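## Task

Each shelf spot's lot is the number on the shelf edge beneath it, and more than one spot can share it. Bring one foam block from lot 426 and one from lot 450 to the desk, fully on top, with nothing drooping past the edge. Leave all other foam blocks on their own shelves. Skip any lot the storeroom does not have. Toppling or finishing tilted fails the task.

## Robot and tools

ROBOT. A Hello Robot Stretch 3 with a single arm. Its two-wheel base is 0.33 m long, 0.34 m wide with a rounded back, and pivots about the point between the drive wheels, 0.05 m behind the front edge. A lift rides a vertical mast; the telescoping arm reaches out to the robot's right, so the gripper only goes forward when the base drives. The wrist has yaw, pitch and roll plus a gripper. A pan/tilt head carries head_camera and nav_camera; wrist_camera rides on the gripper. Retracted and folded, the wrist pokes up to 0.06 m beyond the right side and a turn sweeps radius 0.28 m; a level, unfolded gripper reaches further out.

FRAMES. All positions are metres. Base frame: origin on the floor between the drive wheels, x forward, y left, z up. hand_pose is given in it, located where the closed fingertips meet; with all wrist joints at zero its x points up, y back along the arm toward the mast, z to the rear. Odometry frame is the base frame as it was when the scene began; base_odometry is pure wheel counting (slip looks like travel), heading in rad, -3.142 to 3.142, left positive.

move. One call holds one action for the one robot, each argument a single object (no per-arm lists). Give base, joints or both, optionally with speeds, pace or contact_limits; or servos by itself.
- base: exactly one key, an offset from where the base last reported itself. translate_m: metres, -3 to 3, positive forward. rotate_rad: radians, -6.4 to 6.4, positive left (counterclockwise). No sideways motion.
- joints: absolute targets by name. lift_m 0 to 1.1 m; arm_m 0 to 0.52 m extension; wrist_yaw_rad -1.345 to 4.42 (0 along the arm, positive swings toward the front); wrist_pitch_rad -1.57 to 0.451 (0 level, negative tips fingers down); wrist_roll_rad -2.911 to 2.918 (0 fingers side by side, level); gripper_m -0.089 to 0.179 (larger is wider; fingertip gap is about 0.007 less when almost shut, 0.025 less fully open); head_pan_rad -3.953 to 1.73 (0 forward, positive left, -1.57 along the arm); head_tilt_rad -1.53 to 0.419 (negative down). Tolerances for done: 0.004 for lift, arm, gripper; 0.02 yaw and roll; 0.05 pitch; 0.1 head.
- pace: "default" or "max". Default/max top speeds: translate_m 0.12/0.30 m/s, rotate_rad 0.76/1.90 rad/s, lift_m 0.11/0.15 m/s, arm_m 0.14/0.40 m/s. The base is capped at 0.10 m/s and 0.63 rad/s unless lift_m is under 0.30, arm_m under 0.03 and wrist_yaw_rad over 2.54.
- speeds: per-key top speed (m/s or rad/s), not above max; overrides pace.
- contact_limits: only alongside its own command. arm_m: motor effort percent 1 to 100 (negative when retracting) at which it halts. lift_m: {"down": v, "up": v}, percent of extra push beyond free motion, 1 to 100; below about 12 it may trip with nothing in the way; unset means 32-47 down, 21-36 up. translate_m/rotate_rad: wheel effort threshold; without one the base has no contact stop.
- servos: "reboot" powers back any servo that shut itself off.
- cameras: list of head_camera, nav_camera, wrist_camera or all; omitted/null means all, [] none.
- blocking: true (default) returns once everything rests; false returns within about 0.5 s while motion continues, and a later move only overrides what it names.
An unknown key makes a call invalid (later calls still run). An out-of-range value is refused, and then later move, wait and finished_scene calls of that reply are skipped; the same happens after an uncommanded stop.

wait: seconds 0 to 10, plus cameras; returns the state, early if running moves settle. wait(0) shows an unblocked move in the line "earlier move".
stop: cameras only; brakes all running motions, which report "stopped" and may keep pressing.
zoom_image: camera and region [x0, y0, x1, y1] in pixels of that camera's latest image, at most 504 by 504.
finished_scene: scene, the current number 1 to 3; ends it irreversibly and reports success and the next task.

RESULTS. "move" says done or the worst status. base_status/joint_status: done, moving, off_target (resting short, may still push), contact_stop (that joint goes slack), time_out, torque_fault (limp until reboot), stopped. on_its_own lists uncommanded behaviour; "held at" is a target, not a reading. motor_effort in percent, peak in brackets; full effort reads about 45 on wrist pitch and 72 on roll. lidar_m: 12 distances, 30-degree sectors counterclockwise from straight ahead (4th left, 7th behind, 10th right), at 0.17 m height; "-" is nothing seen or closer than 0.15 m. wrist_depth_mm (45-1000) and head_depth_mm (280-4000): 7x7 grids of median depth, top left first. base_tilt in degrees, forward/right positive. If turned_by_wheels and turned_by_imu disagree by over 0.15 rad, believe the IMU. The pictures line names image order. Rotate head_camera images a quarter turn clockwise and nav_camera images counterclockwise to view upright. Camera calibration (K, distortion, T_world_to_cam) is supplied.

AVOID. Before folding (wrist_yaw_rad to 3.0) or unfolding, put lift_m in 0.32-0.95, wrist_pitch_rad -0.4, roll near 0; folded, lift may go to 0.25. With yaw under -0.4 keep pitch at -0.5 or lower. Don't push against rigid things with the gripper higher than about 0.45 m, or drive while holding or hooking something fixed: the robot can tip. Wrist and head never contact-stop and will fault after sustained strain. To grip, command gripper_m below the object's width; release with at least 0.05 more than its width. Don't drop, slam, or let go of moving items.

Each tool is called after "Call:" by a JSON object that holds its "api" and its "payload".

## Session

Call:
{"api": "move", "payload": {"joints": {"head_tilt_rad":-0.3}, "cameras": ["nav_camera"]}}

Call:
{"api": "move", "payload": {"joints": {"head_pan_rad":1.5,"head_tilt_rad":-0.3}, "cameras": ["nav_camera"]}}

Call:
{"api": "move", "payload": {"joints": {"head_pan_rad":-1.57}, "cameras": ["nav_camera","head_camera"]}}

Call:
{"api": "move", "payload": {"joints": {"head_pan_rad":-3.1}, "cameras": ["nav_camera"]}}

Scene clock: 0.77 s.
move: done
base_odometry: x=+0.000 y=+0.000 heading=+0.000
turned_by_wheels: +0.000
turned_by_imu: +0.000
base_tilt: forward=-0.3 right=-1.3
lidar_m: 0.84 0.77 0.78 0.96 1.18 1.16 1.57 1.48 1.13 1.37 3.09 1.31
head_depth_mm: 1123 1211 1304 1397 1539 1686 1558 / 1006 1074 1147 1227 1325 1437 1488 / 917 975 1024 1099 1173 1258 1357 / 839 884 933 988 1049 1114 1200 / 775 811 850 894 946 1005 1067 / 720 751 784 822 866 910 968 / 673 697 728 761 796 840 896
base_status: not commanded
joint_positions: lift_m=+0.306 arm_m=+0.001 wrist_yaw_rad=+2.853 wrist_pitch_rad=-0.337 wrist_roll_rad=+0.000 gripper_m=+0.037 head_pan_rad=+0.000 head_tilt_rad=-0.302
joint_status: all done
measured_speeds: all 0
motor_effort: left_wheel=-0.3(0.5) right_wheel=+0.2(0.8) lift_m=+26.5(27.3) arm_m=-7.9(7.9) wrist_yaw_rad=+0.0(1.2) wrist_pitch_rad=+2.1(2.1) wrist_roll_rad=-0.1(0.3) gripper_m=+0.3(1.0) head_pan_rad=+0.0(0.6) head_tilt_rad=-3.6(6.5)
hand_pose: x=+0.0453 y=+0.0786 z=+0.3376 quat_wxyz=(+0.218, +0.707, +0.017, +0.673) (m; base frame)
wrist_depth_mm: 133 - - - - - - / 136 - - - - - - / 145 - - - - - - / 155 186 875 861 816 - - / 169 181 719 672 661 685 655 / 578 193 126 553 129 575 571 / 506 205 312 498 483 492 486
pictures: nav_camera (sideways)
camera_calibration:
nav_camera: T_world_to_cam=[[0.271786, 0.0170509, 0.962207, -1.21099], [0.0143534, -0.999804, 0.0136629, 0.0322553], [0.962251, 0.0100975, -0.271977, 0.301336], [0, 0, 0, 1]] pos_world=[0.0387059, 0.0498547, 1.24674]

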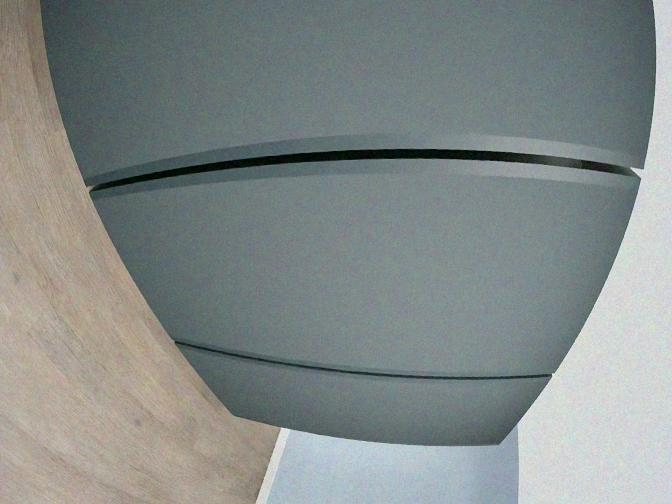

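Scene clock: 2.00 s.
move: done
base_odometry: x=+0.000 y=+0.000 heading=+0.000
turned_by_wheels: +0.000
turned_by_imu: +0.000
base_tilt: forward=-0.3 right=-1.2
lidar_m: 0.84 0.77 0.78 0.96 1.17 1.17 1.57 1.48 1.13 1.38 3.09 1.31
head_depth_mm: 742 762 790 811 836 866 895 / 813 836 867 894 926 961 997 / 901 940 971 1009 1040 1087 1130 / 1000 1042 1084 1137 1182 1242 1307 / 1128 1186 1244 1309 1380 1447 1470 / 1187 1228 1327 1379 1460 1564 1483 / 1391 1428 1543 1561 1646 1702 1431
base_status: not commanded
joint_positions: lift_m=+0.306 arm_m=+0.001 wrist_yaw_rad=+2.853 wrist_pitch_rad=-0.337 wrist_roll_rad=+0.000 gripper_m=+0.037 head_pan_rad=+1.535 head_tilt_rad=-0.302
joint_status: all done
measured_speeds: translate_m=+0.000 rotate_rad=+0.000 lift_m=+0.000 arm_m=+0.000 wrist_yaw_rad=+0.000 wrist_pitch_rad=+0.000 wrist_roll_rad=+0.000 head_pan_rad=-0.024 head_tilt_rad=+0.000
motor_effort: left_wheel=+0.0(0.5) right_wheel=+0.6(1.2) lift_m=+26.2(27.2) arm_m=-10.9(11.2) wrist_yaw_rad=-0.8(2.2) wrist_pitch_rad=+2.1(2.2) wrist_roll_rad=+0.1(0.3) gripper_m=+0.5(0.9) head_pan_rad=-2.9(5.4) head_tilt_rad=-1.4(4.9)
hand_pose: x=+0.0453 y=+0.0786 z=+0.3376 quat_wxyz=(+0.218, +0.707, +0.017, +0.673) (m; base frame)
wrist_depth_mm: 133 - - - - - - / 136 - - - - - - / 144 - - - - - - / 156 186 870 865 821 - - / 169 180 731 667 661 697 658 / 573 193 126 562 129 573 565 / 498 205 313 498 483 490 490
pictures: nav_camera (sideways)
camera_calibration:
nav_camera: T_world_to_cam=[[-0.00738948, 0.272211, 0.962209, -1.20928], [0.999683, -0.0211293, 0.0136548, 0.0263414], [0.0240478, 0.962006, -0.271969, 0.307082], [0, 0, 0, 1]] pos_world=[-0.0426537, 0.0343227, 1.24674]

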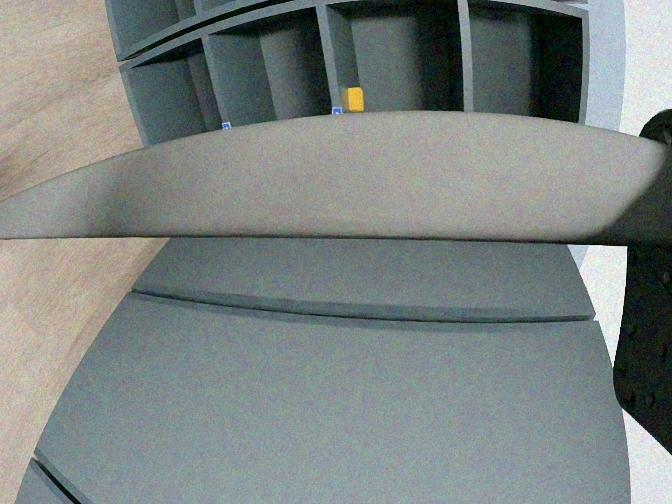

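Scene clock: 4.87 s.
move: done
base_odometry: x=+0.000 y=+0.000 heading=+0.000
turned_by_wheels: +0.000
turned_by_imu: +0.000
base_tilt: forward=-0.3 right=-1.3
lidar_m: 0.84 0.77 0.78 0.96 1.17 1.16 1.57 1.48 1.13 1.38 3.08 1.31
head_depth_mm: 1530 1569 1595 1660 1349 925 1252 / 1665 1724 1768 1816 1332 1006 1559 / 1849 1923 1978 2006 1322 1791 1543 / 2077 2160 2252 2192 1316 1913 1533 / 2355 2475 2572 2521 1597 1991 1529 / 2731 2920 3035 3115 2640 1968 1525 / 2774 2882 3024 3133 2794 1978 1510
base_status: not commanded
joint_positions: lift_m=+0.306 arm_m=+0.001 wrist_yaw_rad=+2.853 wrist_pitch_rad=-0.337 wrist_roll_rad=+0.000 gripper_m=+0.037 head_pan_rad=-1.578 head_tilt_rad=-0.302
joint_status: all done
measured_speeds: translate_m=+0.000 rotate_rad=+0.000 lift_m=+0.000 arm_m=+0.000 wrist_yaw_rad=+0.000 wrist_pitch_rad=+0.000 wrist_roll_rad=+0.000 head_pan_rad=+0.024 head_tilt_rad=+0.000
motor_effort: left_wheel=-0.6(0.8) right_wheel=+0.5(1.5) lift_m=+27.0(27.1) arm_m=-12.2(13.0) wrist_yaw_rad=-0.3(1.9) wrist_pitch_rad=+2.1(2.2) wrist_roll_rad=-0.1(0.3) gripper_m=+0.3(0.9) head_pan_rad=+3.0(5.5) head_tilt_rad=+2.6(2.6)
hand_pose: x=+0.0453 y=+0.0786 z=+0.3376 quat_wxyz=(+0.218, +0.707, +0.017, +0.673) (m; base frame)
wrist_depth_mm: 133 - - - - - - / 136 - - - - - - / 144 - - - - - - / 155 186 888 866 821 - - / 169 180 730 672 665 688 662 / 571 193 126 558 129 578 573 / 503 204 313 502 482 495 491
pictures: head_camera (sideways), nav_camera (sideways)
camera_calibration:
head_camera: T_world_to_cam=[[-0.0444964, 0.246723, -0.968064, 1.27569], [0.997149, -0.0481521, -0.0581054, 0.0691983], [-0.0609502, -0.967889, -0.243877, 0.273371], [0, 0, 0, 1]] pos_world=[0.00442469, -0.046817, 1.30564]
nav_camera: T_world_to_cam=[[0.0150382, -0.271892, 0.96221, -1.20943], [-0.999883, -0.00689053, 0.01368, 0.038423], [0.00291066, -0.962303, -0.271964, 0.30716], [0, 0, 0, 1]] pos_world=[0.0557122, -0.032989, 1.24674]

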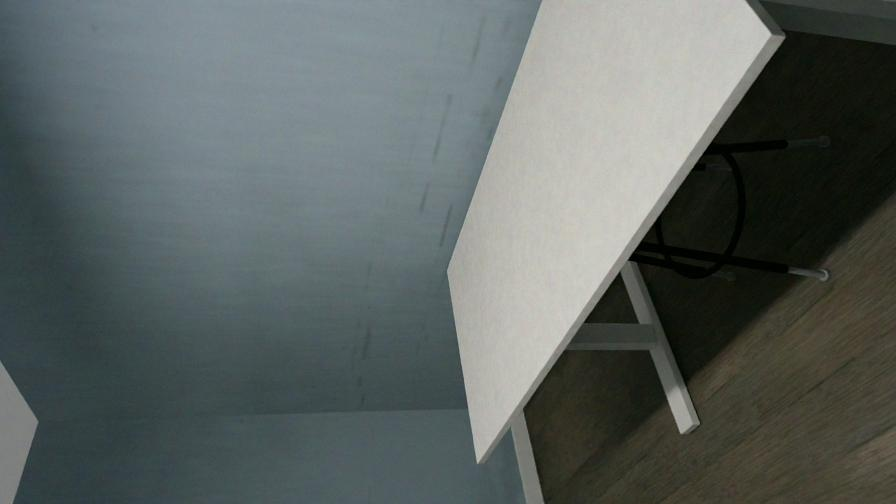

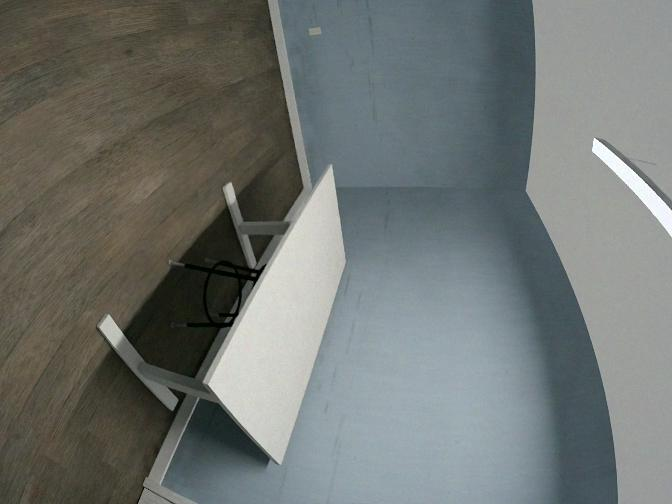

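Scene clock: 6.10 s.
move: done
base_odometry: x=+0.000 y=+0.000 heading=+0.000
turned_by_wheels: +0.000
turned_by_imu: +0.000
base_tilt: forward=-0.2 right=-1.3
lidar_m: 0.85 0.77 0.78 0.96 1.17 1.16 1.57 1.48 1.13 1.38 3.09 1.31
head_depth_mm: 1526 1606 1698 1715 1747 1753 1472 / 1392 1480 1605 1670 1743 1831 1512 / 1803 1892 1954 1649 1708 1781 1541 / 1686 1776 1877 1985 2099 2000 1544 / 1542 1629 1705 1796 1892 1894 1526 / 1426 1493 1558 1631 1712 1801 1538 / 1338 1384 1441 1514 1574 1655 1515
base_status: not commanded
joint_positions: lift_m=+0.306 arm_m=+0.001 wrist_yaw_rad=+2.853 wrist_pitch_rad=-0.337 wrist_roll_rad=+0.000 gripper_m=+0.037 head_pan_rad=-3.136 head_tilt_rad=-0.302
joint_status: all done
measured_speeds: all 0
motor_effort: left_wheel=-0.1(0.6) right_wheel=+0.3(1.2) lift_m=+26.8(27.1) arm_m=-12.4(12.8) wrist_yaw_rad=-0.7(2.2) wrist_pitch_rad=+2.1(2.1) wrist_roll_rad=-0.1(0.3) gripper_m=+0.2(1.2) head_pan_rad=+3.4(4.6) head_tilt_rad=+3.7(4.2)
hand_pose: x=+0.0453 y=+0.0786 z=+0.3376 quat_wxyz=(+0.218, +0.707, +0.017, +0.673) (m; base frame)
wrist_depth_mm: 133 - - - - - - / 137 - - - - - - / 144 - - - - - - / 155 186 865 853 829 - - / 169 181 720 672 662 691 660 / 570 193 126 559 129 569 569 / 507 205 314 497 481 497 491
pictures: nav_camera (sideways)
camera_calibration:
nav_camera: T_world_to_cam=[[-0.271683, -0.0186266, 0.962207, -1.20768], [-0.0201603, 0.999703, 0.0136602, 0.0325138], [-0.962176, -0.0156872, -0.271978, 0.313073], [0, 0, 0, 1]] pos_world=[-0.0262188, -0.0500879, 1.24674]

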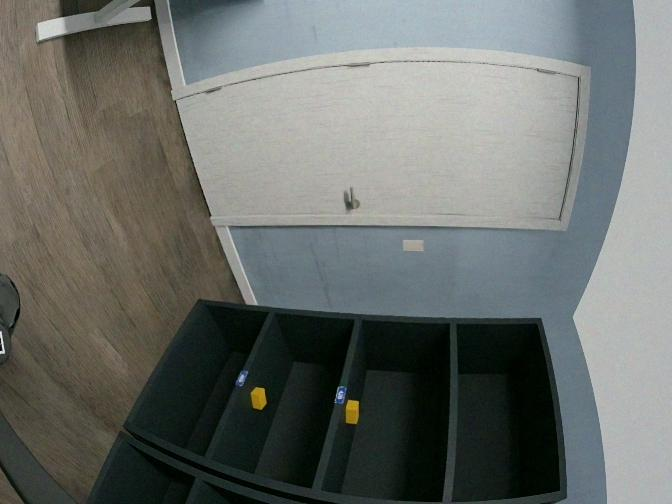

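Call:
{"api": "move", "payload": {"base": {"rotate_rad":-2.47}, "joints": {"head_pan_rad":-1.9,"head_tilt_rad":-0.3,"lift_m":0.4}, "cameras": ["nav_camera","head_camera"]}}

Call:
{"api": "move", "payload": {"joints": {"head_pan_rad":-1.2}, "cameras": ["nav_camera","head_camera"]}}

Scene clock: 29.23 s.
move: done
base_odometry: x=+0.000 y=+0.000 heading=-2.470
turned_by_wheels: -2.470
turned_by_imu: -2.430
base_tilt: forward=-0.3 right=-1.3
lidar_m: 1.48 1.13 1.33 3.10 1.08 0.80 0.77 0.81 1.12 1.16 1.57 1.54
head_depth_mm: 1137 1155 1163 1175 1197 1217 1235 / 1239 1242 1289 1340 1388 1448 1459 / 1447 1482 1592 1501 1577 1684 1508 / 1450 1515 1604 1641 1725 1744 1474 / 1417 1466 1551 1583 1677 1669 1439 / 1375 1414 1512 1528 1611 1646 1441 / 1331 1372 1452 1397 1565 1347 1445
base_status: done
joint_positions: lift_m=+0.400 arm_m=+0.001 wrist_yaw_rad=+2.853 wrist_pitch_rad=-0.338 wrist_roll_rad=+0.000 gripper_m=+0.037 head_pan_rad=-1.900 head_tilt_rad=-0.300
joint_status: all done
measured_speeds: all 0
motor_effort: left_wheel=+8.0(11.8) right_wheel=-9.9(13.6) lift_m=+26.3(31.6) arm_m=-12.1(13.1) wrist_yaw_rad=-0.4(1.9) wrist_pitch_rad=+2.1(2.2) wrist_roll_rad=-0.3(0.4) gripper_m=+0.1(1.1) head_pan_rad=-3.4(6.7) head_tilt_rad=+3.5(8.5)
hand_pose: x=+0.0453 y=+0.0786 z=+0.4311 quat_wxyz=(+0.218, +0.707, +0.018, +0.673) (m; base frame)
wrist_depth_mm: 133 - - - - - - / 136 - - - - - - / 145 - - - - - - / 156 186 - - - - - / 173 181 884 807 798 823 796 / 693 193 126 682 129 689 690 / 604 205 590 601 585 602 592
pictures: head_camera (sideways), nav_camera (sideways)
camera_calibration:
head_camera: T_world_to_cam=[[0.035183, 0.24624, -0.96857, 1.27587], [0.930735, -0.361067, -0.0579858, 0.0695012], [-0.363997, -0.899442, -0.241888, 0.272636], [0, 0, 0, 1]] pos_world=[-0.0103371, -0.043855, 1.30574]
nav_camera: T_world_to_cam=[[-0.0710593, -0.260812, 0.962771, -1.20967], [-0.950795, 0.309519, 0.0136726, 0.0381514], [-0.301562, -0.914426, -0.269973, 0.306453], [0, 0, 0, 1]] pos_world=[0.04273, -0.0470783, 1.24685]

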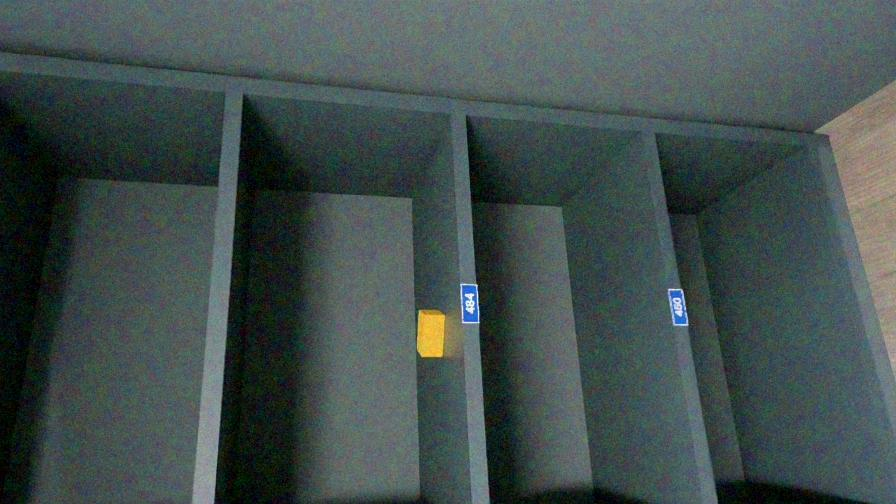

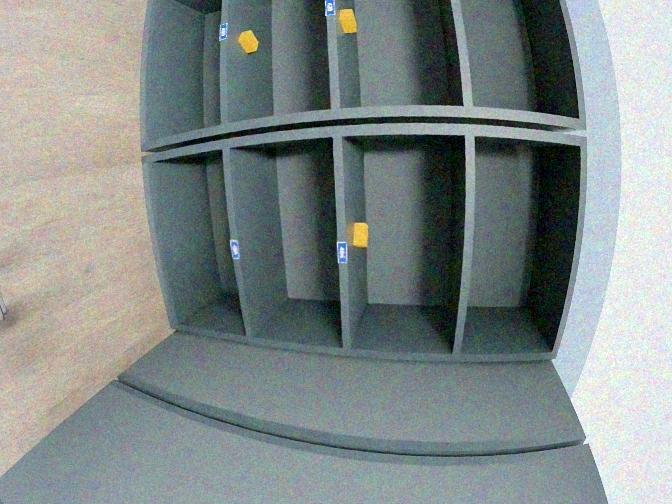

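Scene clock: 30.20 s.
move: done
base_odometry: x=+0.000 y=+0.000 heading=-2.470
turned_by_wheels: +0.000
turned_by_imu: +0.000
base_tilt: forward=-0.3 right=-1.2
lidar_m: 1.48 1.13 1.33 3.09 1.08 0.80 0.77 0.80 1.12 1.17 1.57 1.54
head_depth_mm: 1017 1092 1408 1354 1572 1336 1463 / 1334 1127 1132 1131 1202 1272 1380 / 1441 1487 1579 1599 1681 1390 1420 / 1499 1556 1661 1673 1717 1737 1470 / 1565 1627 1736 1776 1702 1801 1498 / 1493 1618 1705 1687 1703 1806 1518 / 1343 1390 1449 1534 1583 1710 1517
base_status: not commanded
joint_positions: lift_m=+0.400 arm_m=+0.001 wrist_yaw_rad=+2.853 wrist_pitch_rad=-0.338 wrist_roll_rad=+0.000 gripper_m=+0.037 head_pan_rad=-1.185 head_tilt_rad=-0.300
joint_status: all done
measured_speeds: all 0
motor_effort: left_wheel=+7.4(8.3) right_wheel=-10.2(10.6) lift_m=+25.1(26.5) arm_m=-12.1(12.8) wrist_yaw_rad=-0.4(1.2) wrist_pitch_rad=+2.1(2.2) wrist_roll_rad=+0.1(0.3) gripper_m=+0.7(0.9) head_pan_rad=+0.0(4.9) head_tilt_rad=+3.0(4.4)
hand_pose: x=+0.0453 y=+0.0786 z=+0.4311 quat_wxyz=(+0.218, +0.707, +0.018, +0.673) (m; base frame)
wrist_depth_mm: 133 - - - - - - / 136 - - - - - - / 144 - - - - - - / 156 186 - - - - - / 172 181 880 794 796 834 801 / 683 193 126 678 128 700 689 / 610 205 591 593 585 595 596
pictures: head_camera (sideways), nav_camera (sideways)
camera_calibration:
head_camera: T_world_to_cam=[[-0.134798, 0.20905, -0.96857, 1.27691], [0.939631, 0.337243, -0.0579816, 0.0694053], [0.314522, -0.917914, -0.241889, 0.268476], [0, 0, 0, 1]] pos_world=[0.0224677, -0.0439076, 1.30574]
nav_camera: T_world_to_cam=[[0.117243, -0.243568, 0.962771, -1.21082], [-0.921028, -0.389257, 0.0136835, 0.0380085], [0.371433, -0.888343, -0.26997, 0.302346], [0, 0, 0, 1]] pos_world=[0.0646669, -0.0115354, 1.24685]

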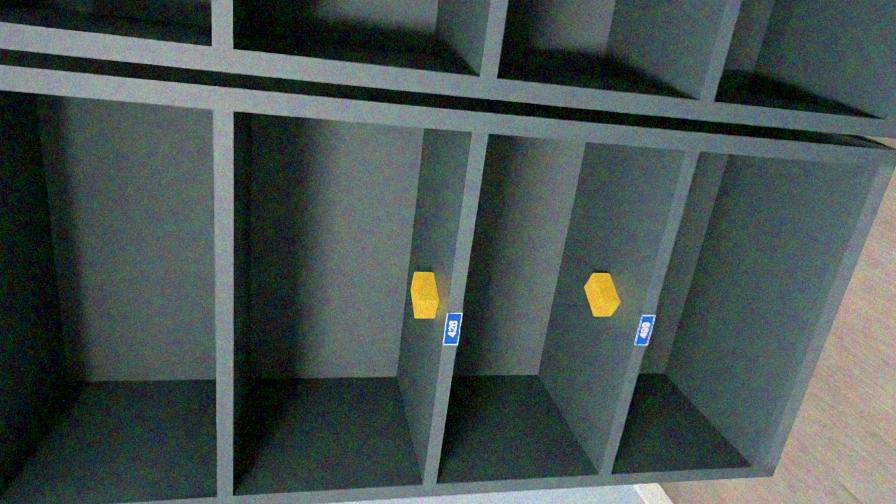

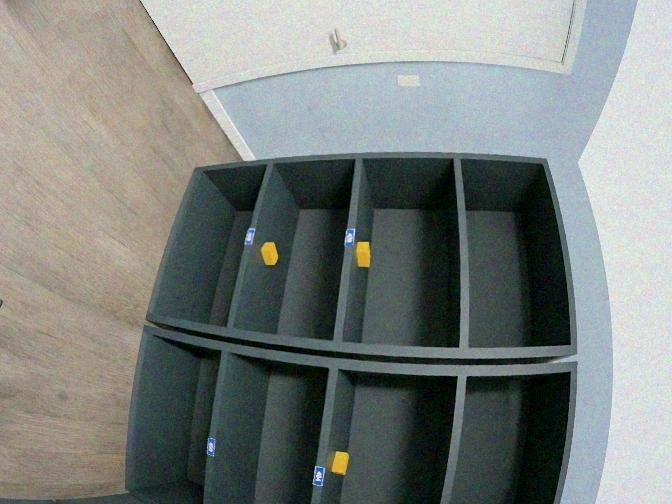

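Call:
{"api": "zoom_image", "payload": {"camera": "head_camera", "region": [410, 290, 530, 380]}}

Call:
{"api": "zoom_image", "payload": {"camera": "head_camera", "region": [600, 290, 720, 380]}}

Call:
{"api": "move", "payload": {"joints": {"head_pan_rad":-1.9}, "cameras": ["head_camera"]}}

Call:
{"api": "zoom_image", "payload": {"camera": "head_camera", "region": [630, 270, 750, 350]}}

Scaled by 4.200 from the camera's 896x504 image, which has a finer 1280x720 frame.

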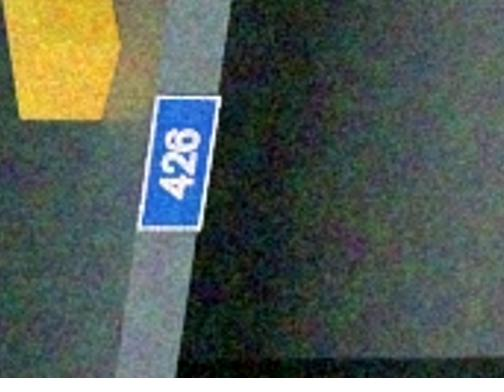

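Scaled by 4.200 from the camera's 896x504 image, which has a finer 1280x720 frame.

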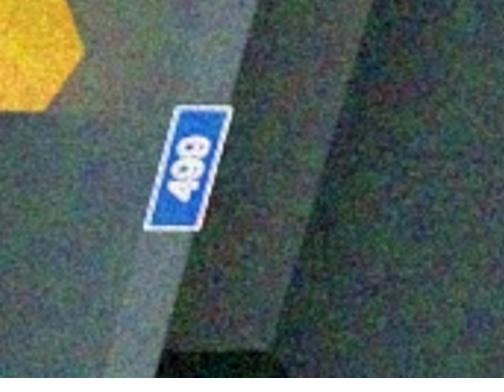

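Scene clock: 39.03 s.
move: done
base_odometry: x=+0.000 y=+0.000 heading=-2.470
turned_by_wheels: +0.000
turned_by_imu: +0.000
base_tilt: forward=-0.2 right=-1.1
lidar_m: 1.48 1.13 1.33 3.09 1.08 0.80 0.77 0.81 1.12 1.16 1.57 1.54
head_depth_mm: 1104 1119 1131 1150 1166 1184 1214 / 1194 1232 1279 1328 1383 1421 1447 / 1395 1422 1518 1489 1540 1627 1504 / 1459 1523 1607 1666 1733 1748 1489 / 1421 1474 1569 1590 1678 1677 1443 / 1378 1414 1502 1527 1612 1642 1435 / 1334 1373 1454 1388 1564 1352 1430
base_status: not commanded
joint_positions: lift_m=+0.400 arm_m=+0.001 wrist_yaw_rad=+2.853 wrist_pitch_rad=-0.338 wrist_roll_rad=+0.000 gripper_m=+0.037 head_pan_rad=-1.921 head_tilt_rad=-0.300
joint_status: all done
measured_speeds: all 0
motor_effort: left_wheel=+8.0(8.4) right_wheel=-10.5(10.5) lift_m=+23.2(24.0) arm_m=-11.9(12.7) wrist_yaw_rad=-1.2(1.2) wrist_pitch_rad=+2.1(2.2) wrist_roll_rad=+0.3(0.3) gripper_m=+0.2(0.7) head_pan_rad=+0.3(3.8) head_tilt_rad=+1.7(3.0)
hand_pose: x=+0.0453 y=+0.0786 z=+0.4311 quat_wxyz=(+0.218, +0.707, +0.018, +0.673) (m; base frame)
wrist_depth_mm: 133 - - - - - - / 136 - - - - - - / 145 - - - - - - / 156 186 - - - - - / 173 181 887 808 811 836 799 / 692 193 126 678 129 694 688 / 615 205 588 599 587 597 594
pictures: head_camera (sideways)
camera_calibration:
head_camera: T_world_to_cam=[[0.0403098, 0.245453, -0.96857, 1.27584], [0.923035, -0.380325, -0.0579662, 0.0694453], [-0.382599, -0.891687, -0.241892, 0.272739], [0, 0, 0, 1]] pos_world=[-0.0111797, -0.0435496, 1.30574]

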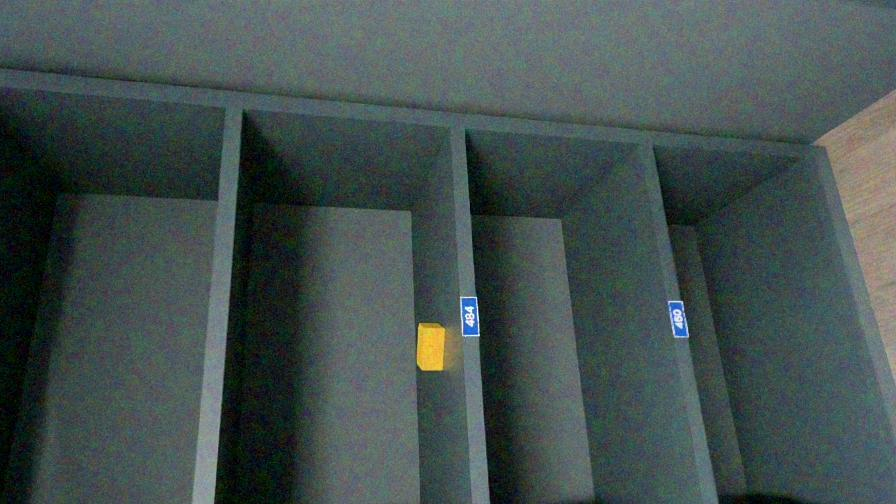

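Scaled by 4.200 from the camera's 896x504 image, which has a finer 1280x720 frame.

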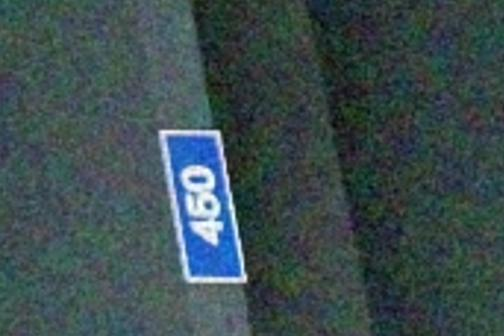

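Call:
{"api": "move", "payload": {"base": {"rotate_rad":-1.57}, "joints": {"head_pan_rad":0.9,"head_tilt_rad":-0.4}, "cameras": ["nav_camera"]}}

Call:
{"api": "move", "payload": {"base": {"translate_m":0.45}, "joints": {"head_pan_rad":0}, "cameras": ["nav_camera","head_camera"]}}

Scene clock: 64.63 s.
move: done
base_odometry: x=+0.000 y=+0.000 heading=+2.244
turned_by_wheels: -1.570
turned_by_imu: -1.545
base_tilt: forward=-0.3 right=-1.2
lidar_m: 1.16 1.57 1.53 1.48 1.59 1.33 3.08 1.06 0.79 0.77 0.81 1.14
head_depth_mm: 1429 1529 1669 1806 1554 1701 1419 / 1331 1421 1511 1677 1791 1680 1421 / 1711 1859 1990 2112 2208 1788 1409 / 1592 1701 1828 1958 2111 1772 1407 / 1471 1566 1668 1801 1938 1763 1396 / 1364 1444 1534 1648 1761 1750 1394 / 1286 1347 1433 1527 1630 1669 1383
base_status: done
joint_positions: lift_m=+0.400 arm_m=+0.001 wrist_yaw_rad=+2.853 wrist_pitch_rad=-0.338 wrist_roll_rad=+0.000 gripper_m=+0.037 head_pan_rad=+0.902 head_tilt_rad=-0.400
joint_status: all done
measured_speeds: all 0
motor_effort: left_wheel=+7.4(12.2) right_wheel=-10.4(13.2) lift_m=+26.1(26.8) arm_m=-12.2(13.1) wrist_yaw_rad=-0.8(2.2) wrist_pitch_rad=+2.1(2.3) wrist_roll_rad=+0.3(0.3) gripper_m=+0.5(1.0) head_pan_rad=-2.1(5.5) head_tilt_rad=-3.6(7.0)
hand_pose: x=+0.0453 y=+0.0786 z=+0.4311 quat_wxyz=(+0.218, +0.707, +0.018, +0.673) (m; base frame)
wrist_depth_mm: 133 - - - - - - / 136 - - - - - - / 145 - - - - - - / 156 185 - - - - - / 172 180 869 808 805 827 809 / 692 193 126 673 128 691 695 / 604 204 591 598 580 592 594
pictures: nav_camera (sideways)
camera_calibration:
nav_camera: T_world_to_cam=[[0.212883, 0.297076, 0.930821, -1.16965], [0.794325, -0.60737, 0.0121797, 0.0294825], [0.568971, 0.736782, -0.365274, 0.425195], [0, 0, 0, 1]] pos_world=[-0.0163444, 0.0521057, 1.24369]

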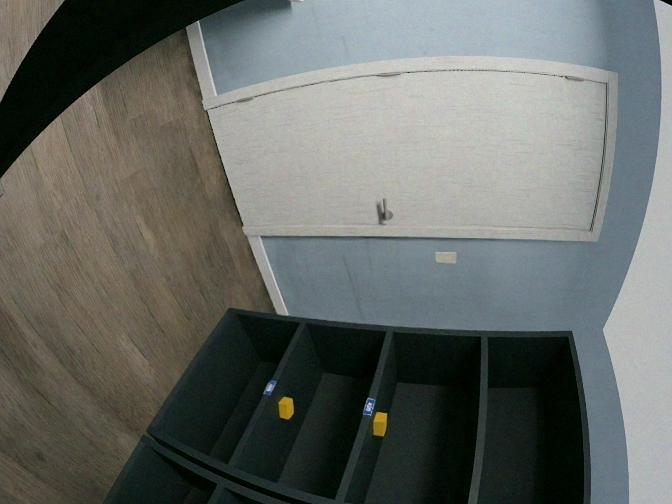

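Scene clock: 70.27 s.
move: done
base_odometry: x=-0.281 y=+0.352 heading=+2.244
turned_by_wheels: +0.000
turned_by_imu: +0.001
base_tilt: forward=-0.3 right=-1.1
lidar_m: 0.72 1.22 1.27 1.48 1.37 1.68 3.55 1.08 0.81 0.79 0.83 1.06
head_depth_mm: 929 1020 1089 870 1255 1070 1234 / 664 1021 1091 941 1257 1064 1228 / 681 1018 1095 933 1254 1060 1218 / 699 1024 1095 919 1258 1053 1215 / 612 764 810 781 920 975 917 / 584 617 667 710 775 851 946 / 586 1021 1106 883 1268 1033 1234
base_status: done
joint_positions: lift_m=+0.400 arm_m=+0.001 wrist_yaw_rad=+2.853 wrist_pitch_rad=-0.338 wrist_roll_rad=+0.000 gripper_m=+0.037 head_pan_rad=+0.000 head_tilt_rad=-0.400
joint_status: all done
measured_speeds: all 0
motor_effort: left_wheel=+2.9(11.3) right_wheel=+6.7(10.4) lift_m=+27.9(30.1) arm_m=-12.0(13.0) wrist_yaw_rad=+0.3(1.8) wrist_pitch_rad=+2.1(2.3) wrist_roll_rad=-0.1(0.3) gripper_m=+0.5(1.1) head_pan_rad=+3.0(6.3) head_tilt_rad=-2.6(4.2)
hand_pose: x=+0.0453 y=+0.0786 z=+0.4311 quat_wxyz=(+0.218, +0.707, +0.018, +0.673) (m; base frame)
wrist_depth_mm: 133 - - - - - - / 136 - - - - - - / 145 - - - - - - / 156 186 - - - - - / 172 181 873 802 807 820 - / 691 192 126 677 129 689 684 / 615 205 583 601 574 598 587
pictures: head_camera (sideways), nav_camera (sideways)
camera_calibration:
head_camera: T_world_to_cam=[[-0.340466, -0.0463269, -0.939115, 1.23965], [0.0347945, 0.997481, -0.0618204, 0.0799309], [0.939613, -0.0537238, -0.337996, 0.389772], [0, 0, 0, 1]] pos_world=[0.0530438, -0.00136024, 1.30086]
nav_camera: T_world_to_cam=[[0.365165, 0.0170447, 0.930787, -1.17054], [0.0156263, -0.999804, 0.0121781, 0.0341824], [0.930812, 0.0100977, -0.36536, 0.423103], [0, 0, 0, 1]] pos_world=[0.0330754, 0.0498547, 1.24369]

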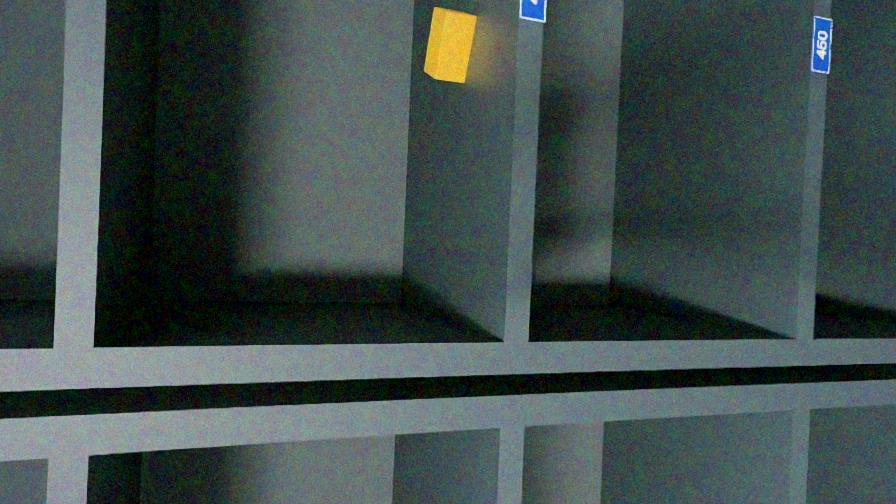

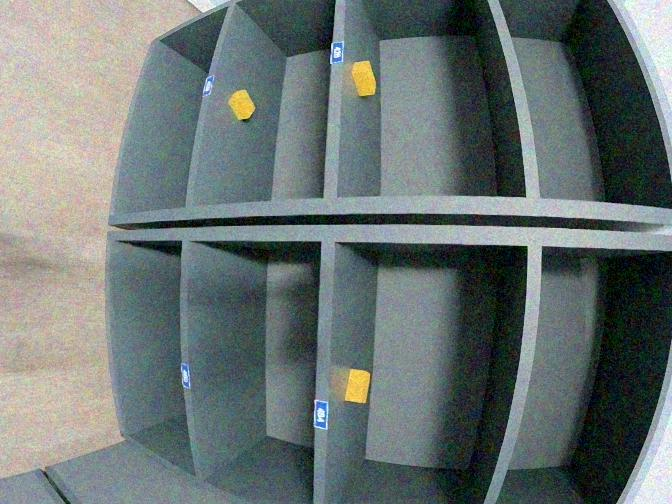

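Call:
{"api": "zoom_image", "payload": {"camera": "head_camera", "region": [790, 10, 860, 80]}}

Call:
{"api": "move", "payload": {"base": {"rotate_rad":1.57}, "joints": {"head_pan_rad":-1.57,"lift_m":0.9}, "cameras": ["nav_camera","head_camera"]}}

Scaled by 7.200 from the camera's 896x504 image, which has a finer 1280x720 frame.

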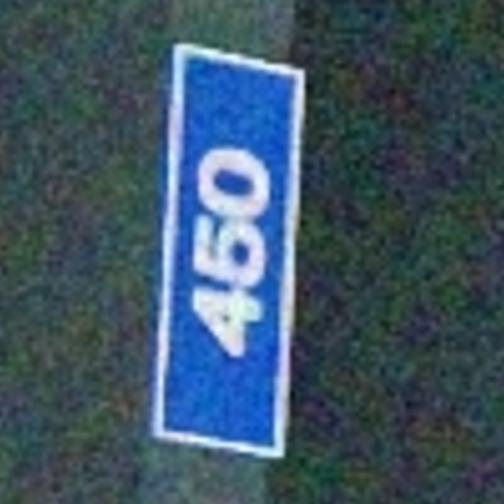

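Scene clock: 83.93 s.
move: done
base_odometry: x=-0.281 y=+0.352 heading=-2.470
turned_by_wheels: +1.570
turned_by_imu: +1.544
base_tilt: forward=-0.3 right=-1.2
lidar_m: 1.47 1.36 1.68 3.54 1.10 0.81 0.79 0.83 1.05 0.72 0.74 1.26
head_depth_mm: 945 1026 1101 886 1275 1067 1239 / 947 1028 1100 944 1262 1070 1232 / 945 1034 1102 933 1265 1058 1228 / 695 1029 1100 921 1265 1052 1253 / 606 815 868 784 984 971 954 / 591 623 668 724 775 854 933 / 590 1024 1095 884 1271 1038 1241
base_status: done
joint_positions: lift_m=+0.900 arm_m=+0.001 wrist_yaw_rad=+2.853 wrist_pitch_rad=-0.338 wrist_roll_rad=+0.000 gripper_m=+0.037 head_pan_rad=-1.570 head_tilt_rad=-0.400
joint_status: all done
measured_speeds: all 0
motor_effort: left_wheel=-8.8(12.6) right_wheel=+9.2(11.9) lift_m=+28.1(33.6) arm_m=-11.7(13.1) wrist_yaw_rad=-0.9(2.1) wrist_pitch_rad=+2.3(2.3) wrist_roll_rad=-0.2(0.4) gripper_m=+0.5(1.0) head_pan_rad=+3.5(4.7) head_tilt_rad=-1.3(2.7)
hand_pose: x=+0.0452 y=+0.0785 z=+0.9310 quat_wxyz=(+0.218, +0.707, +0.018, +0.673) (m; base frame)
wrist_depth_mm: 133 - - - - - - / 136 - - - - - - / 145 - - - - - - / 155 185 - - - - - / 173 180 - - - - - / - 193 126 - 128 - - / - 205 - - - - -
pictures: head_camera (sideways), nav_camera (sideways)
camera_calibration:
head_camera: T_world_to_cam=[[-0.0465663, 0.340407, -0.939124, 1.23787], [0.997507, -0.0340514, -0.0618039, 0.0739707], [-0.053017, -0.939661, -0.337973, 0.395801], [0, 0, 0, 1]] pos_world=[0.00484105, -0.0469436, 1.30086]
nav_camera: T_world_to_cam=[[0.0173365, -0.365153, 0.930786, -1.16843], [-0.999791, -0.0163827, 0.0121948, 0.0404387], [0.0107958, -0.930803, -0.365361, 0.428679], [0, 0, 0, 1]] pos_world=[0.0560588, -0.0269771, 1.24369]

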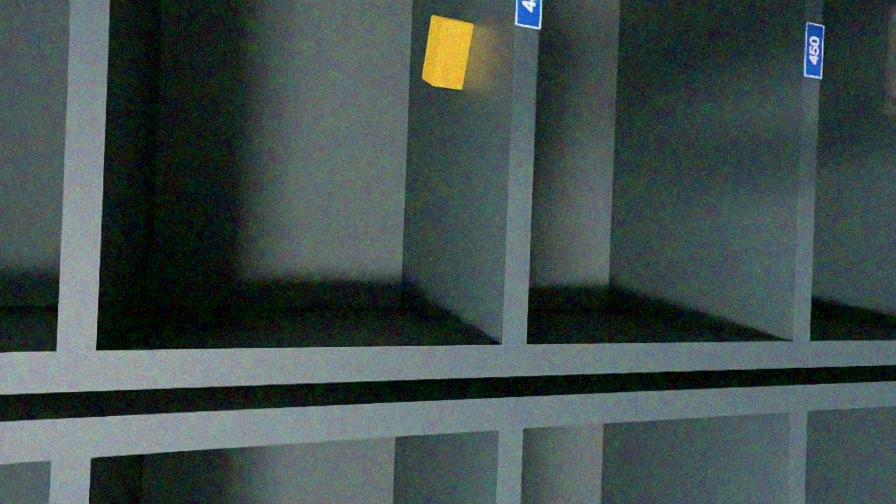

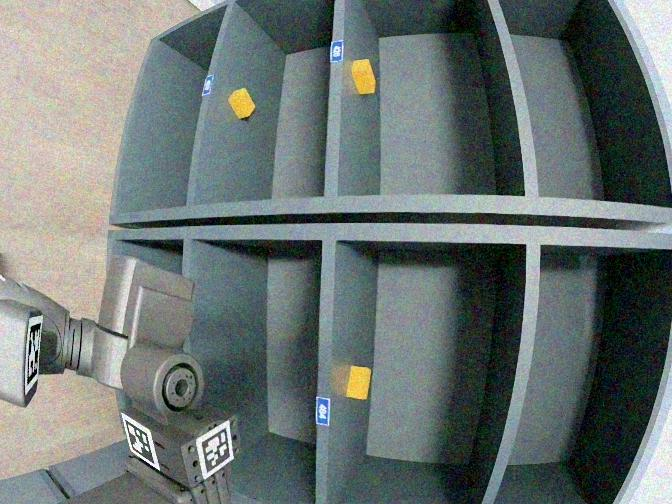

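Call:
{"api": "move", "payload": {"base": {"translate_m":0.57}, "joints": {"wrist_pitch_rad":-0.4,"head_tilt_rad":-0.35}, "cameras": []}}

Call:
{"api": "move", "payload": {"joints": {"wrist_yaw_rad":0,"gripper_m":0.179}, "cameras": []}}

Call:
{"api": "move", "payload": {"joints": {"lift_m":1.08,"wrist_pitch_rad":-0.3}, "cameras": ["head_camera","wrist_camera"]}}

Scene clock: 111.63 s.
move: done
base_odometry: x=-0.727 y=-0.003 heading=-2.470
turned_by_wheels: +0.000
turned_by_imu: +0.000
base_tilt: forward=-0.2 right=-1.2
lidar_m: 0.91 0.95 1.01 1.48 1.88 1.40 1.36 1.42 0.81 1.17 0.87 0.94
head_depth_mm: 977 934 1049 964 884 978 911 / 986 966 1107 1111 1226 1131 939 / 982 1001 1105 1095 1256 1123 939 / 984 1044 1110 1082 1257 1116 960 / 984 1047 1110 1058 1255 1118 955 / 987 1048 1107 1049 1257 1106 956 / 979 1052 1112 1027 1244 1103 948
base_status: done
joint_positions: lift_m=+0.900 arm_m=+0.001 wrist_yaw_rad=+2.853 wrist_pitch_rad=-0.412 wrist_roll_rad=+0.000 gripper_m=+0.037 head_pan_rad=-1.570 head_tilt_rad=-0.350
joint_status: all done
measured_speeds: all 0
motor_effort: left_wheel=+2.1(7.7) right_wheel=+8.4(13.6) lift_m=+29.2(30.1) arm_m=-9.8(12.0) wrist_yaw_rad=-0.3(2.1) wrist_pitch_rad=+1.7(3.2) wrist_roll_rad=+0.2(0.3) gripper_m=+0.4(1.1) head_pan_rad=+3.3(4.0) head_tilt_rad=+4.8(8.0)
hand_pose: x=+0.0428 y=+0.0703 z=+0.9140 quat_wxyz=(+0.243, +0.705, +0.044, +0.664) (m; base frame)
wrist_depth_mm: 134 - - - - - - / 138 - - - - - - / 150 - - - - - - / 163 182 - - - - - / - 191 - - - - - / - 207 126 - 129 - - / - - - - - - -
pictures: none
No camera images: "cameras" was empty.

Scene clock: 114.07 s.
move: done
base_odometry: x=-0.727 y=-0.003 heading=-2.470
turned_by_wheels: +0.000
turned_by_imu: +0.000
base_tilt: forward=-0.3 right=-1.2
lidar_m: 0.91 0.95 1.01 1.47 1.88 1.40 1.35 1.41 0.80 1.17 0.87 0.94
head_depth_mm: 978 937 1047 963 885 979 911 / 984 968 1113 1115 1235 1129 909 / 986 1005 1111 1095 1256 1124 933 / 986 1044 1109 1076 1256 1121 928 / 982 1047 1114 1063 1266 1114 956 / 988 1044 1107 1045 1256 1108 895 / 978 1052 1114 1035 1246 1097 947
base_status: not commanded
joint_positions: lift_m=+0.900 arm_m=+0.001 wrist_yaw_rad=+0.003 wrist_pitch_rad=-0.412 wrist_roll_rad=+0.000 gripper_m=+0.179 head_pan_rad=-1.570 head_tilt_rad=-0.350
joint_status: all done
measured_speeds: all 0
motor_effort: left_wheel=+2.1(2.9) right_wheel=+8.3(9.3) lift_m=+28.6(29.7) arm_m=-10.5(11.0) wrist_yaw_rad=-3.0(5.7) wrist_pitch_rad=+1.7(1.9) wrist_roll_rad=+0.1(0.3) gripper_m=+0.6(84.4) head_pan_rad=+3.2(4.0) head_tilt_rad=+4.9(5.8)
hand_pose: x=-0.0208 y=-0.3707 z=+0.9140 quat_wxyz=(+0.693, +0.146, -0.692, -0.144) (m; base frame)
wrist_depth_mm: - - - - - - - / - - - - - - - / - - - - - - - / - - - - - - - / - 142 - - - - - / - 140 - - - - - / - - - - - - 105
pictures: none
No camera images: "cameras" was empty.

Scene clock: 116.53 s.
move: done
base_odometry: x=-0.727 y=-0.003 heading=-2.470
turned_by_wheels: +0.000
turned_by_imu: +0.000
base_tilt: forward=-0.3 right=-1.2
lidar_m: 0.91 0.95 1.01 1.48 1.88 1.40 1.35 1.41 0.81 1.17 0.87 0.94
head_depth_mm: 979 934 1087 - - - - / 983 965 1105 - - - - / 985 1000 1111 - - - - / 984 1046 1104 1146 1270 - 962 / 988 1045 1107 1063 1245 1066 958 / 990 1048 1110 1048 744 1103 953 / 981 1049 1115 1032 1248 1102 947
base_status: not commanded
joint_positions: lift_m=+1.080 arm_m=+0.001 wrist_yaw_rad=+0.003 wrist_pitch_rad=-0.321 wrist_roll_rad=+0.000 gripper_m=+0.179 head_pan_rad=-1.570 head_tilt_rad=-0.350
joint_status: all done
measured_speeds: all 0
motor_effort: left_wheel=+2.3(2.7) right_wheel=+7.9(9.4) lift_m=+28.9(32.9) arm_m=-10.0(10.6) wrist_yaw_rad=-2.4(4.5) wrist_pitch_rad=+3.4(6.1) wrist_roll_rad=-0.1(0.3) gripper_m=+0.7(1.1) head_pan_rad=+3.2(3.6) head_tilt_rad=+4.6(5.9)
hand_pose: x=-0.0208 y=-0.3811 z=+1.1150 quat_wxyz=(+0.699, +0.114, -0.697, -0.112) (m; base frame)
wrist_depth_mm: - - - - - - - / - - - - - - - / - - - - - - - / - - - - - - - / - 145 - - - - - / - 126 - 847 - - - / - - - 762 - - 105
pictures: head_camera (sideways), wrist_camera
camera_calibration:
head_camera: T_world_to_cam=[[-0.0465033, 0.292841, -0.955029, 1.2587], [0.997516, -0.037033, -0.0599275, 0.0715387], [-0.0529169, -0.955444, -0.290392, 0.333894], [0, 0, 0, 1]] pos_world=[0.00484153, -0.0469342, 1.30335]
wrist_camera: T_world_to_cam=[[-0.998879, -0.0420671, -0.0217226, -0.00598414], [-0.00219997, 0.499565, -0.866274, 1.1887], [0.0472935, -0.865255, -0.499097, 0.393856], [0, 0, 0, 1]] pos_world=[-0.0219892, -0.2533, 1.22618]

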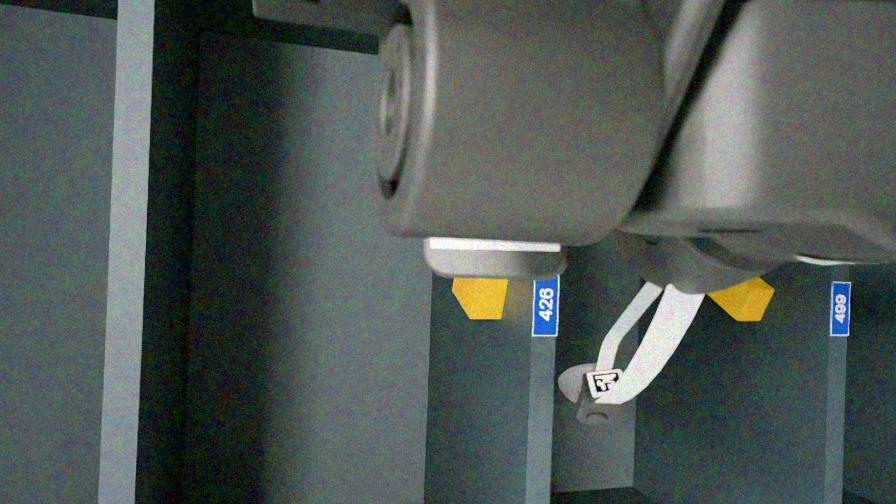

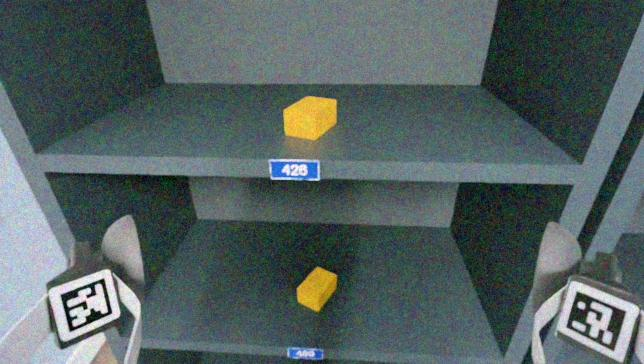

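Call:
{"api": "move", "payload": {"base": {"translate_m":0.14}, "joints": {"wrist_yaw_rad":-0.39,"wrist_pitch_rad":-0.25,"lift_m":1.065}, "cameras": []}}

Call:
{"api": "move", "payload": {"joints": {"arm_m":0.23,"head_tilt_rad":-0.45}, "cameras": ["wrist_camera","head_camera"]}}

Scene clock: 136.80 s.
move: done
base_odometry: x=-0.836 y=-0.090 heading=-2.470
turned_by_wheels: +0.000
turned_by_imu: +0.000
base_tilt: forward=-0.2 right=-1.3
lidar_m: 0.77 0.80 0.95 1.71 2.07 1.54 1.49 1.56 0.88 1.18 0.80 0.80
head_depth_mm: 986 937 1099 - - - - / 985 968 1112 1160 - - - / 989 1008 1111 1164 - - - / 988 1047 1111 1149 1253 1125 931 / 990 1055 1117 1065 1263 1118 956 / 987 1052 1112 1044 1256 1103 955 / 858 875 947 901 926 1001 924
base_status: done
joint_positions: lift_m=+1.065 arm_m=+0.001 wrist_yaw_rad=-0.387 wrist_pitch_rad=-0.273 wrist_roll_rad=+0.000 gripper_m=+0.179 head_pan_rad=-1.570 head_tilt_rad=-0.350
joint_status: all done
measured_speeds: all 0
motor_effort: left_wheel=+0.0(8.3) right_wheel=+9.9(13.3) lift_m=+23.8(26.8) arm_m=-9.1(9.9) wrist_yaw_rad=-2.8(5.1) wrist_pitch_rad=+3.8(6.0) wrist_roll_rad=+0.0(0.4) gripper_m=+0.9(1.2) head_pan_rad=+2.7(3.5) head_tilt_rad=+5.3(5.9)
hand_pose: x=-0.1122 y=-0.3680 z=+1.1115 quat_wxyz=(+0.669, -0.040, -0.706, -0.229) (m; base frame)
wrist_depth_mm: - - - - - - - / - - - - - - - / - - 579 - - - - / - - - - - - - / - - - - - - - / - 140 - - 958 - - / - - - - - - 105
pictures: none
No camera images: "cameras" was empty.

Scene clock: 139.73 s.
move: done
base_odometry: x=-0.836 y=-0.090 heading=-2.470
turned_by_wheels: +0.000
turned_by_imu: +0.000
base_tilt: forward=-0.4 right=-1.1
lidar_m: 0.77 0.81 0.95 1.72 2.08 1.54 1.49 1.56 0.88 1.18 0.80 0.80
head_depth_mm: 665 1032 - 832 1273 1015 1255 / 682 1021 301 767 1280 1012 1287 / 701 1028 300 328 1280 1002 1283 / 721 1044 325 330 1289 998 1271 / 744 1047 1121 853 1288 989 1260 / 757 1050 1119 846 1250 1024 1266 / 670 923 949 864 995 948 1057
base_status: not commanded
joint_positions: lift_m=+1.065 arm_m=+0.230 wrist_yaw_rad=-0.387 wrist_pitch_rad=-0.272 wrist_roll_rad=+0.000 gripper_m=+0.179 head_pan_rad=-1.570 head_tilt_rad=-0.450
joint_status: all done
measured_speeds: all 0
motor_effort: left_wheel=-0.1(0.8) right_wheel=+10.9(10.9) lift_m=+25.8(25.8) arm_m=+12.5(15.2) wrist_yaw_rad=-3.2(4.4) wrist_pitch_rad=+3.7(3.8) wrist_roll_rad=+0.0(0.3) gripper_m=+0.4(1.0) head_pan_rad=+3.2(3.5) head_tilt_rad=-4.6(5.1)
hand_pose: x=-0.1123 y=-0.5974 z=+1.1116 quat_wxyz=(+0.669, -0.040, -0.706, -0.229) (m; base frame)
wrist_depth_mm: - - - - 719 - - / - - - - 777 - - / - - - - - - - / - - - - - - - / - 142 - - - - - / - 126 321 - - - - / - - - - - - 105
pictures: head_camera (sideways), wrist_camera
camera_calibration:
head_camera: T_world_to_cam=[[-0.0466329, 0.38659, -0.921072, 1.21433], [0.99751, -0.0308238, -0.0634401, 0.0761027], [-0.0529163, -0.921736, -0.38419, 0.455936], [0, 0, 0, 1]] pos_world=[0.00484113, -0.0468509, 1.29848]
wrist_camera: T_world_to_cam=[[-0.940175, 0.34012, -0.0197495, 0.126195], [0.171749, 0.423097, -0.889658, 1.29349], [-0.294235, -0.839826, -0.4562, 0.138506], [0, 0, 0, 1]] pos_world=[-0.062756, -0.473871, 1.21644]

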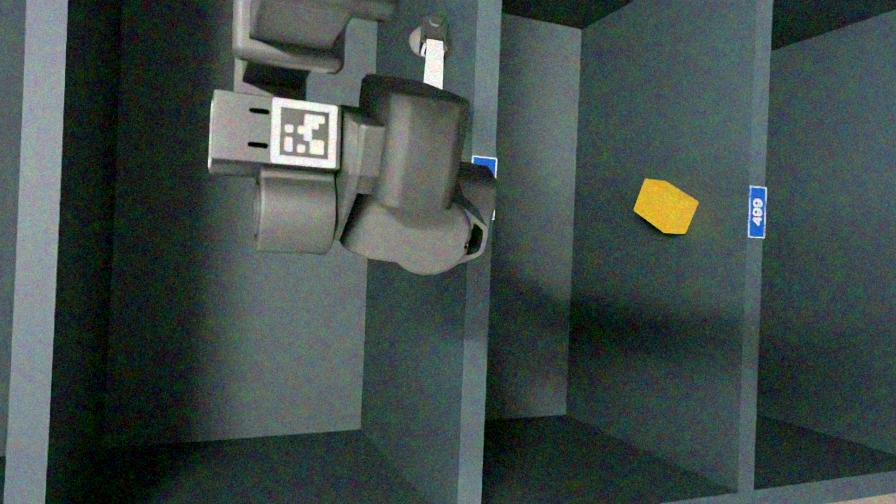

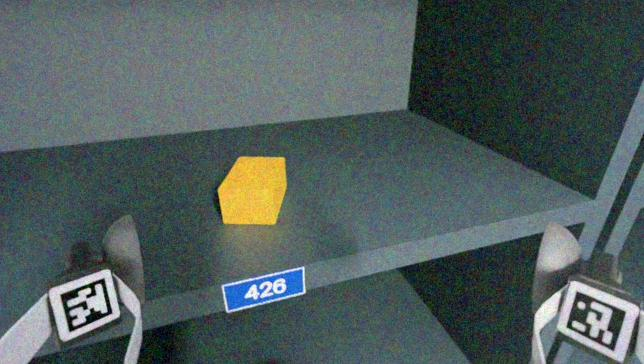

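Call:
{"api": "move", "payload": {"base": {"translate_m":0.018}, "joints": {"lift_m":0.998}, "contact_limits": {"lift_m":{"down":15}}, "cameras": ["wrist_camera"]}}

Call:
{"api": "move", "payload": {"joints": {"arm_m":0.39}, "contact_limits": {"arm_m":30}, "cameras": ["wrist_camera"]}}

Scene clock: 153.27 s.
move: done
base_odometry: x=-0.850 y=-0.101 heading=-2.470
turned_by_wheels: +0.000
turned_by_imu: +0.000
base_tilt: forward=-0.3 right=-1.2
lidar_m: 0.75 0.79 0.94 1.45 2.10 1.56 1.51 1.57 0.89 1.16 0.79 0.78
head_depth_mm: 668 1036 1113 283 1281 1016 1257 / 683 1041 1099 327 1225 1012 1284 / 702 1041 1102 326 315 1007 1277 / 722 1044 1117 348 1159 999 1270 / 745 1042 1115 855 1292 995 1269 / 661 1047 1119 844 1242 1021 1261 / 673 879 897 834 940 950 1067
base_status: done
joint_positions: lift_m=+0.998 arm_m=+0.230 wrist_yaw_rad=-0.387 wrist_pitch_rad=-0.272 wrist_roll_rad=+0.000 gripper_m=+0.179 head_pan_rad=-1.570 head_tilt_rad=-0.450
joint_status: all done
measured_speeds: all 0
motor_effort: left_wheel=+3.8(7.2) right_wheel=+6.7(11.8) lift_m=+24.6(26.2) arm_m=+12.0(12.5) wrist_yaw_rad=-3.0(4.3) wrist_pitch_rad=+3.5(3.7) wrist_roll_rad=-0.3(0.3) gripper_m=+0.4(1.0) head_pan_rad=+2.5(3.3) head_tilt_rad=-4.7(5.1)
contact_limits: lift_m down 15 (down: maximum 72; up: maximum 65)
hand_pose: x=-0.1123 y=-0.5975 z=+1.0447 quat_wxyz=(+0.669, -0.041, -0.706, -0.229) (m; base frame)
wrist_depth_mm: - - - - 733 - - / - - - - - - - / - - - - - - - / - - - - - - - / - 142 296 312 966 - - / - 139 - - - - - / - - - - - 694 105
pictures: wrist_camera
camera_calibration:
wrist_camera: T_world_to_cam=[[-0.940135, 0.34023, -0.0197332, 0.12491], [0.171646, 0.422685, -0.889873, 1.23401], [-0.294421, -0.839988, -0.45578, 0.107415], [0, 0, 0, 1]] pos_world=[-0.0627557, -0.47387, 1.14954]

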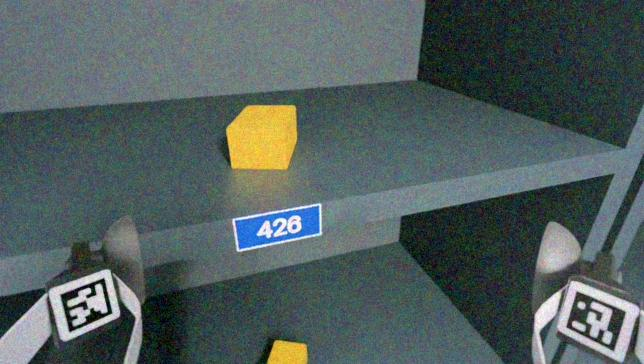

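Scene clock: 155.70 s.
move: done
base_odometry: x=-0.850 y=-0.101 heading=-2.470
turned_by_wheels: +0.000
turned_by_imu: +0.000
base_tilt: forward=-0.3 right=-1.2
lidar_m: 0.75 0.79 0.94 1.45 2.10 1.56 1.51 1.57 0.89 1.16 0.79 0.78
head_depth_mm: 670 1039 1107 - 1296 1018 1260 / 684 1040 1089 752 1281 1007 1283 / 703 1045 483 490 1278 1001 1283 / 722 1043 1101 747 1292 996 1273 / 745 1046 1118 853 1289 996 1267 / 660 1048 1115 844 1246 1017 1254 / 672 878 893 833 942 949 1071
base_status: not commanded
joint_positions: lift_m=+0.998 arm_m=+0.390 wrist_yaw_rad=-0.387 wrist_pitch_rad=-0.272 wrist_roll_rad=+0.000 gripper_m=+0.179 head_pan_rad=-1.570 head_tilt_rad=-0.450
joint_status: all done
measured_speeds: all 0
motor_effort: left_wheel=+3.5(4.4) right_wheel=+7.1(7.9) lift_m=+29.0(29.6) arm_m=+12.7(14.2) wrist_yaw_rad=-3.6(4.1) wrist_pitch_rad=+3.5(3.7) wrist_roll_rad=+0.1(0.3) gripper_m=+0.8(1.1) head_pan_rad=+2.6(3.2) head_tilt_rad=-4.0(5.1)
contact_limits: arm_m 30 (drawing in: default 31, maximum 55; extending or still: default 39, maximum 69); lift_m down 15 (down: maximum 72; up: maximum 65)
hand_pose: x=-0.1123 y=-0.7575 z=+1.0447 quat_wxyz=(+0.669, -0.041, -0.706, -0.229) (m; base frame)
wrist_depth_mm: - - - - - 599 - / - - - - - - - / - - - - - - - / - - - - - - - / - 142 - - - - - / - 126 - - - - - / - - - - - - 105
pictures: wrist_camera
camera_calibration:
wrist_camera: T_world_to_cam=[[-0.940135, 0.34023, -0.0197332, 0.179347], [0.171646, 0.422685, -0.889873, 1.30164], [-0.294421, -0.839988, -0.45578, -0.0269833], [0, 0, 0, 1]] pos_world=[-0.0627557, -0.63387, 1.14954]

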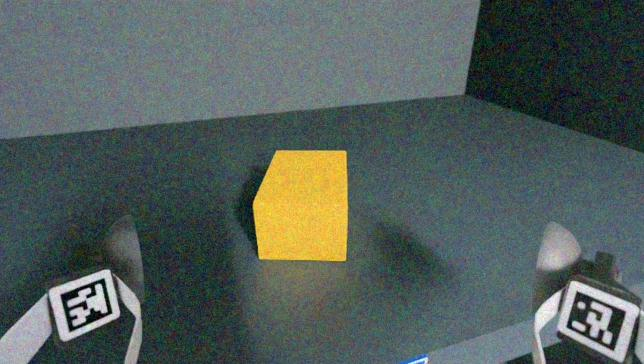

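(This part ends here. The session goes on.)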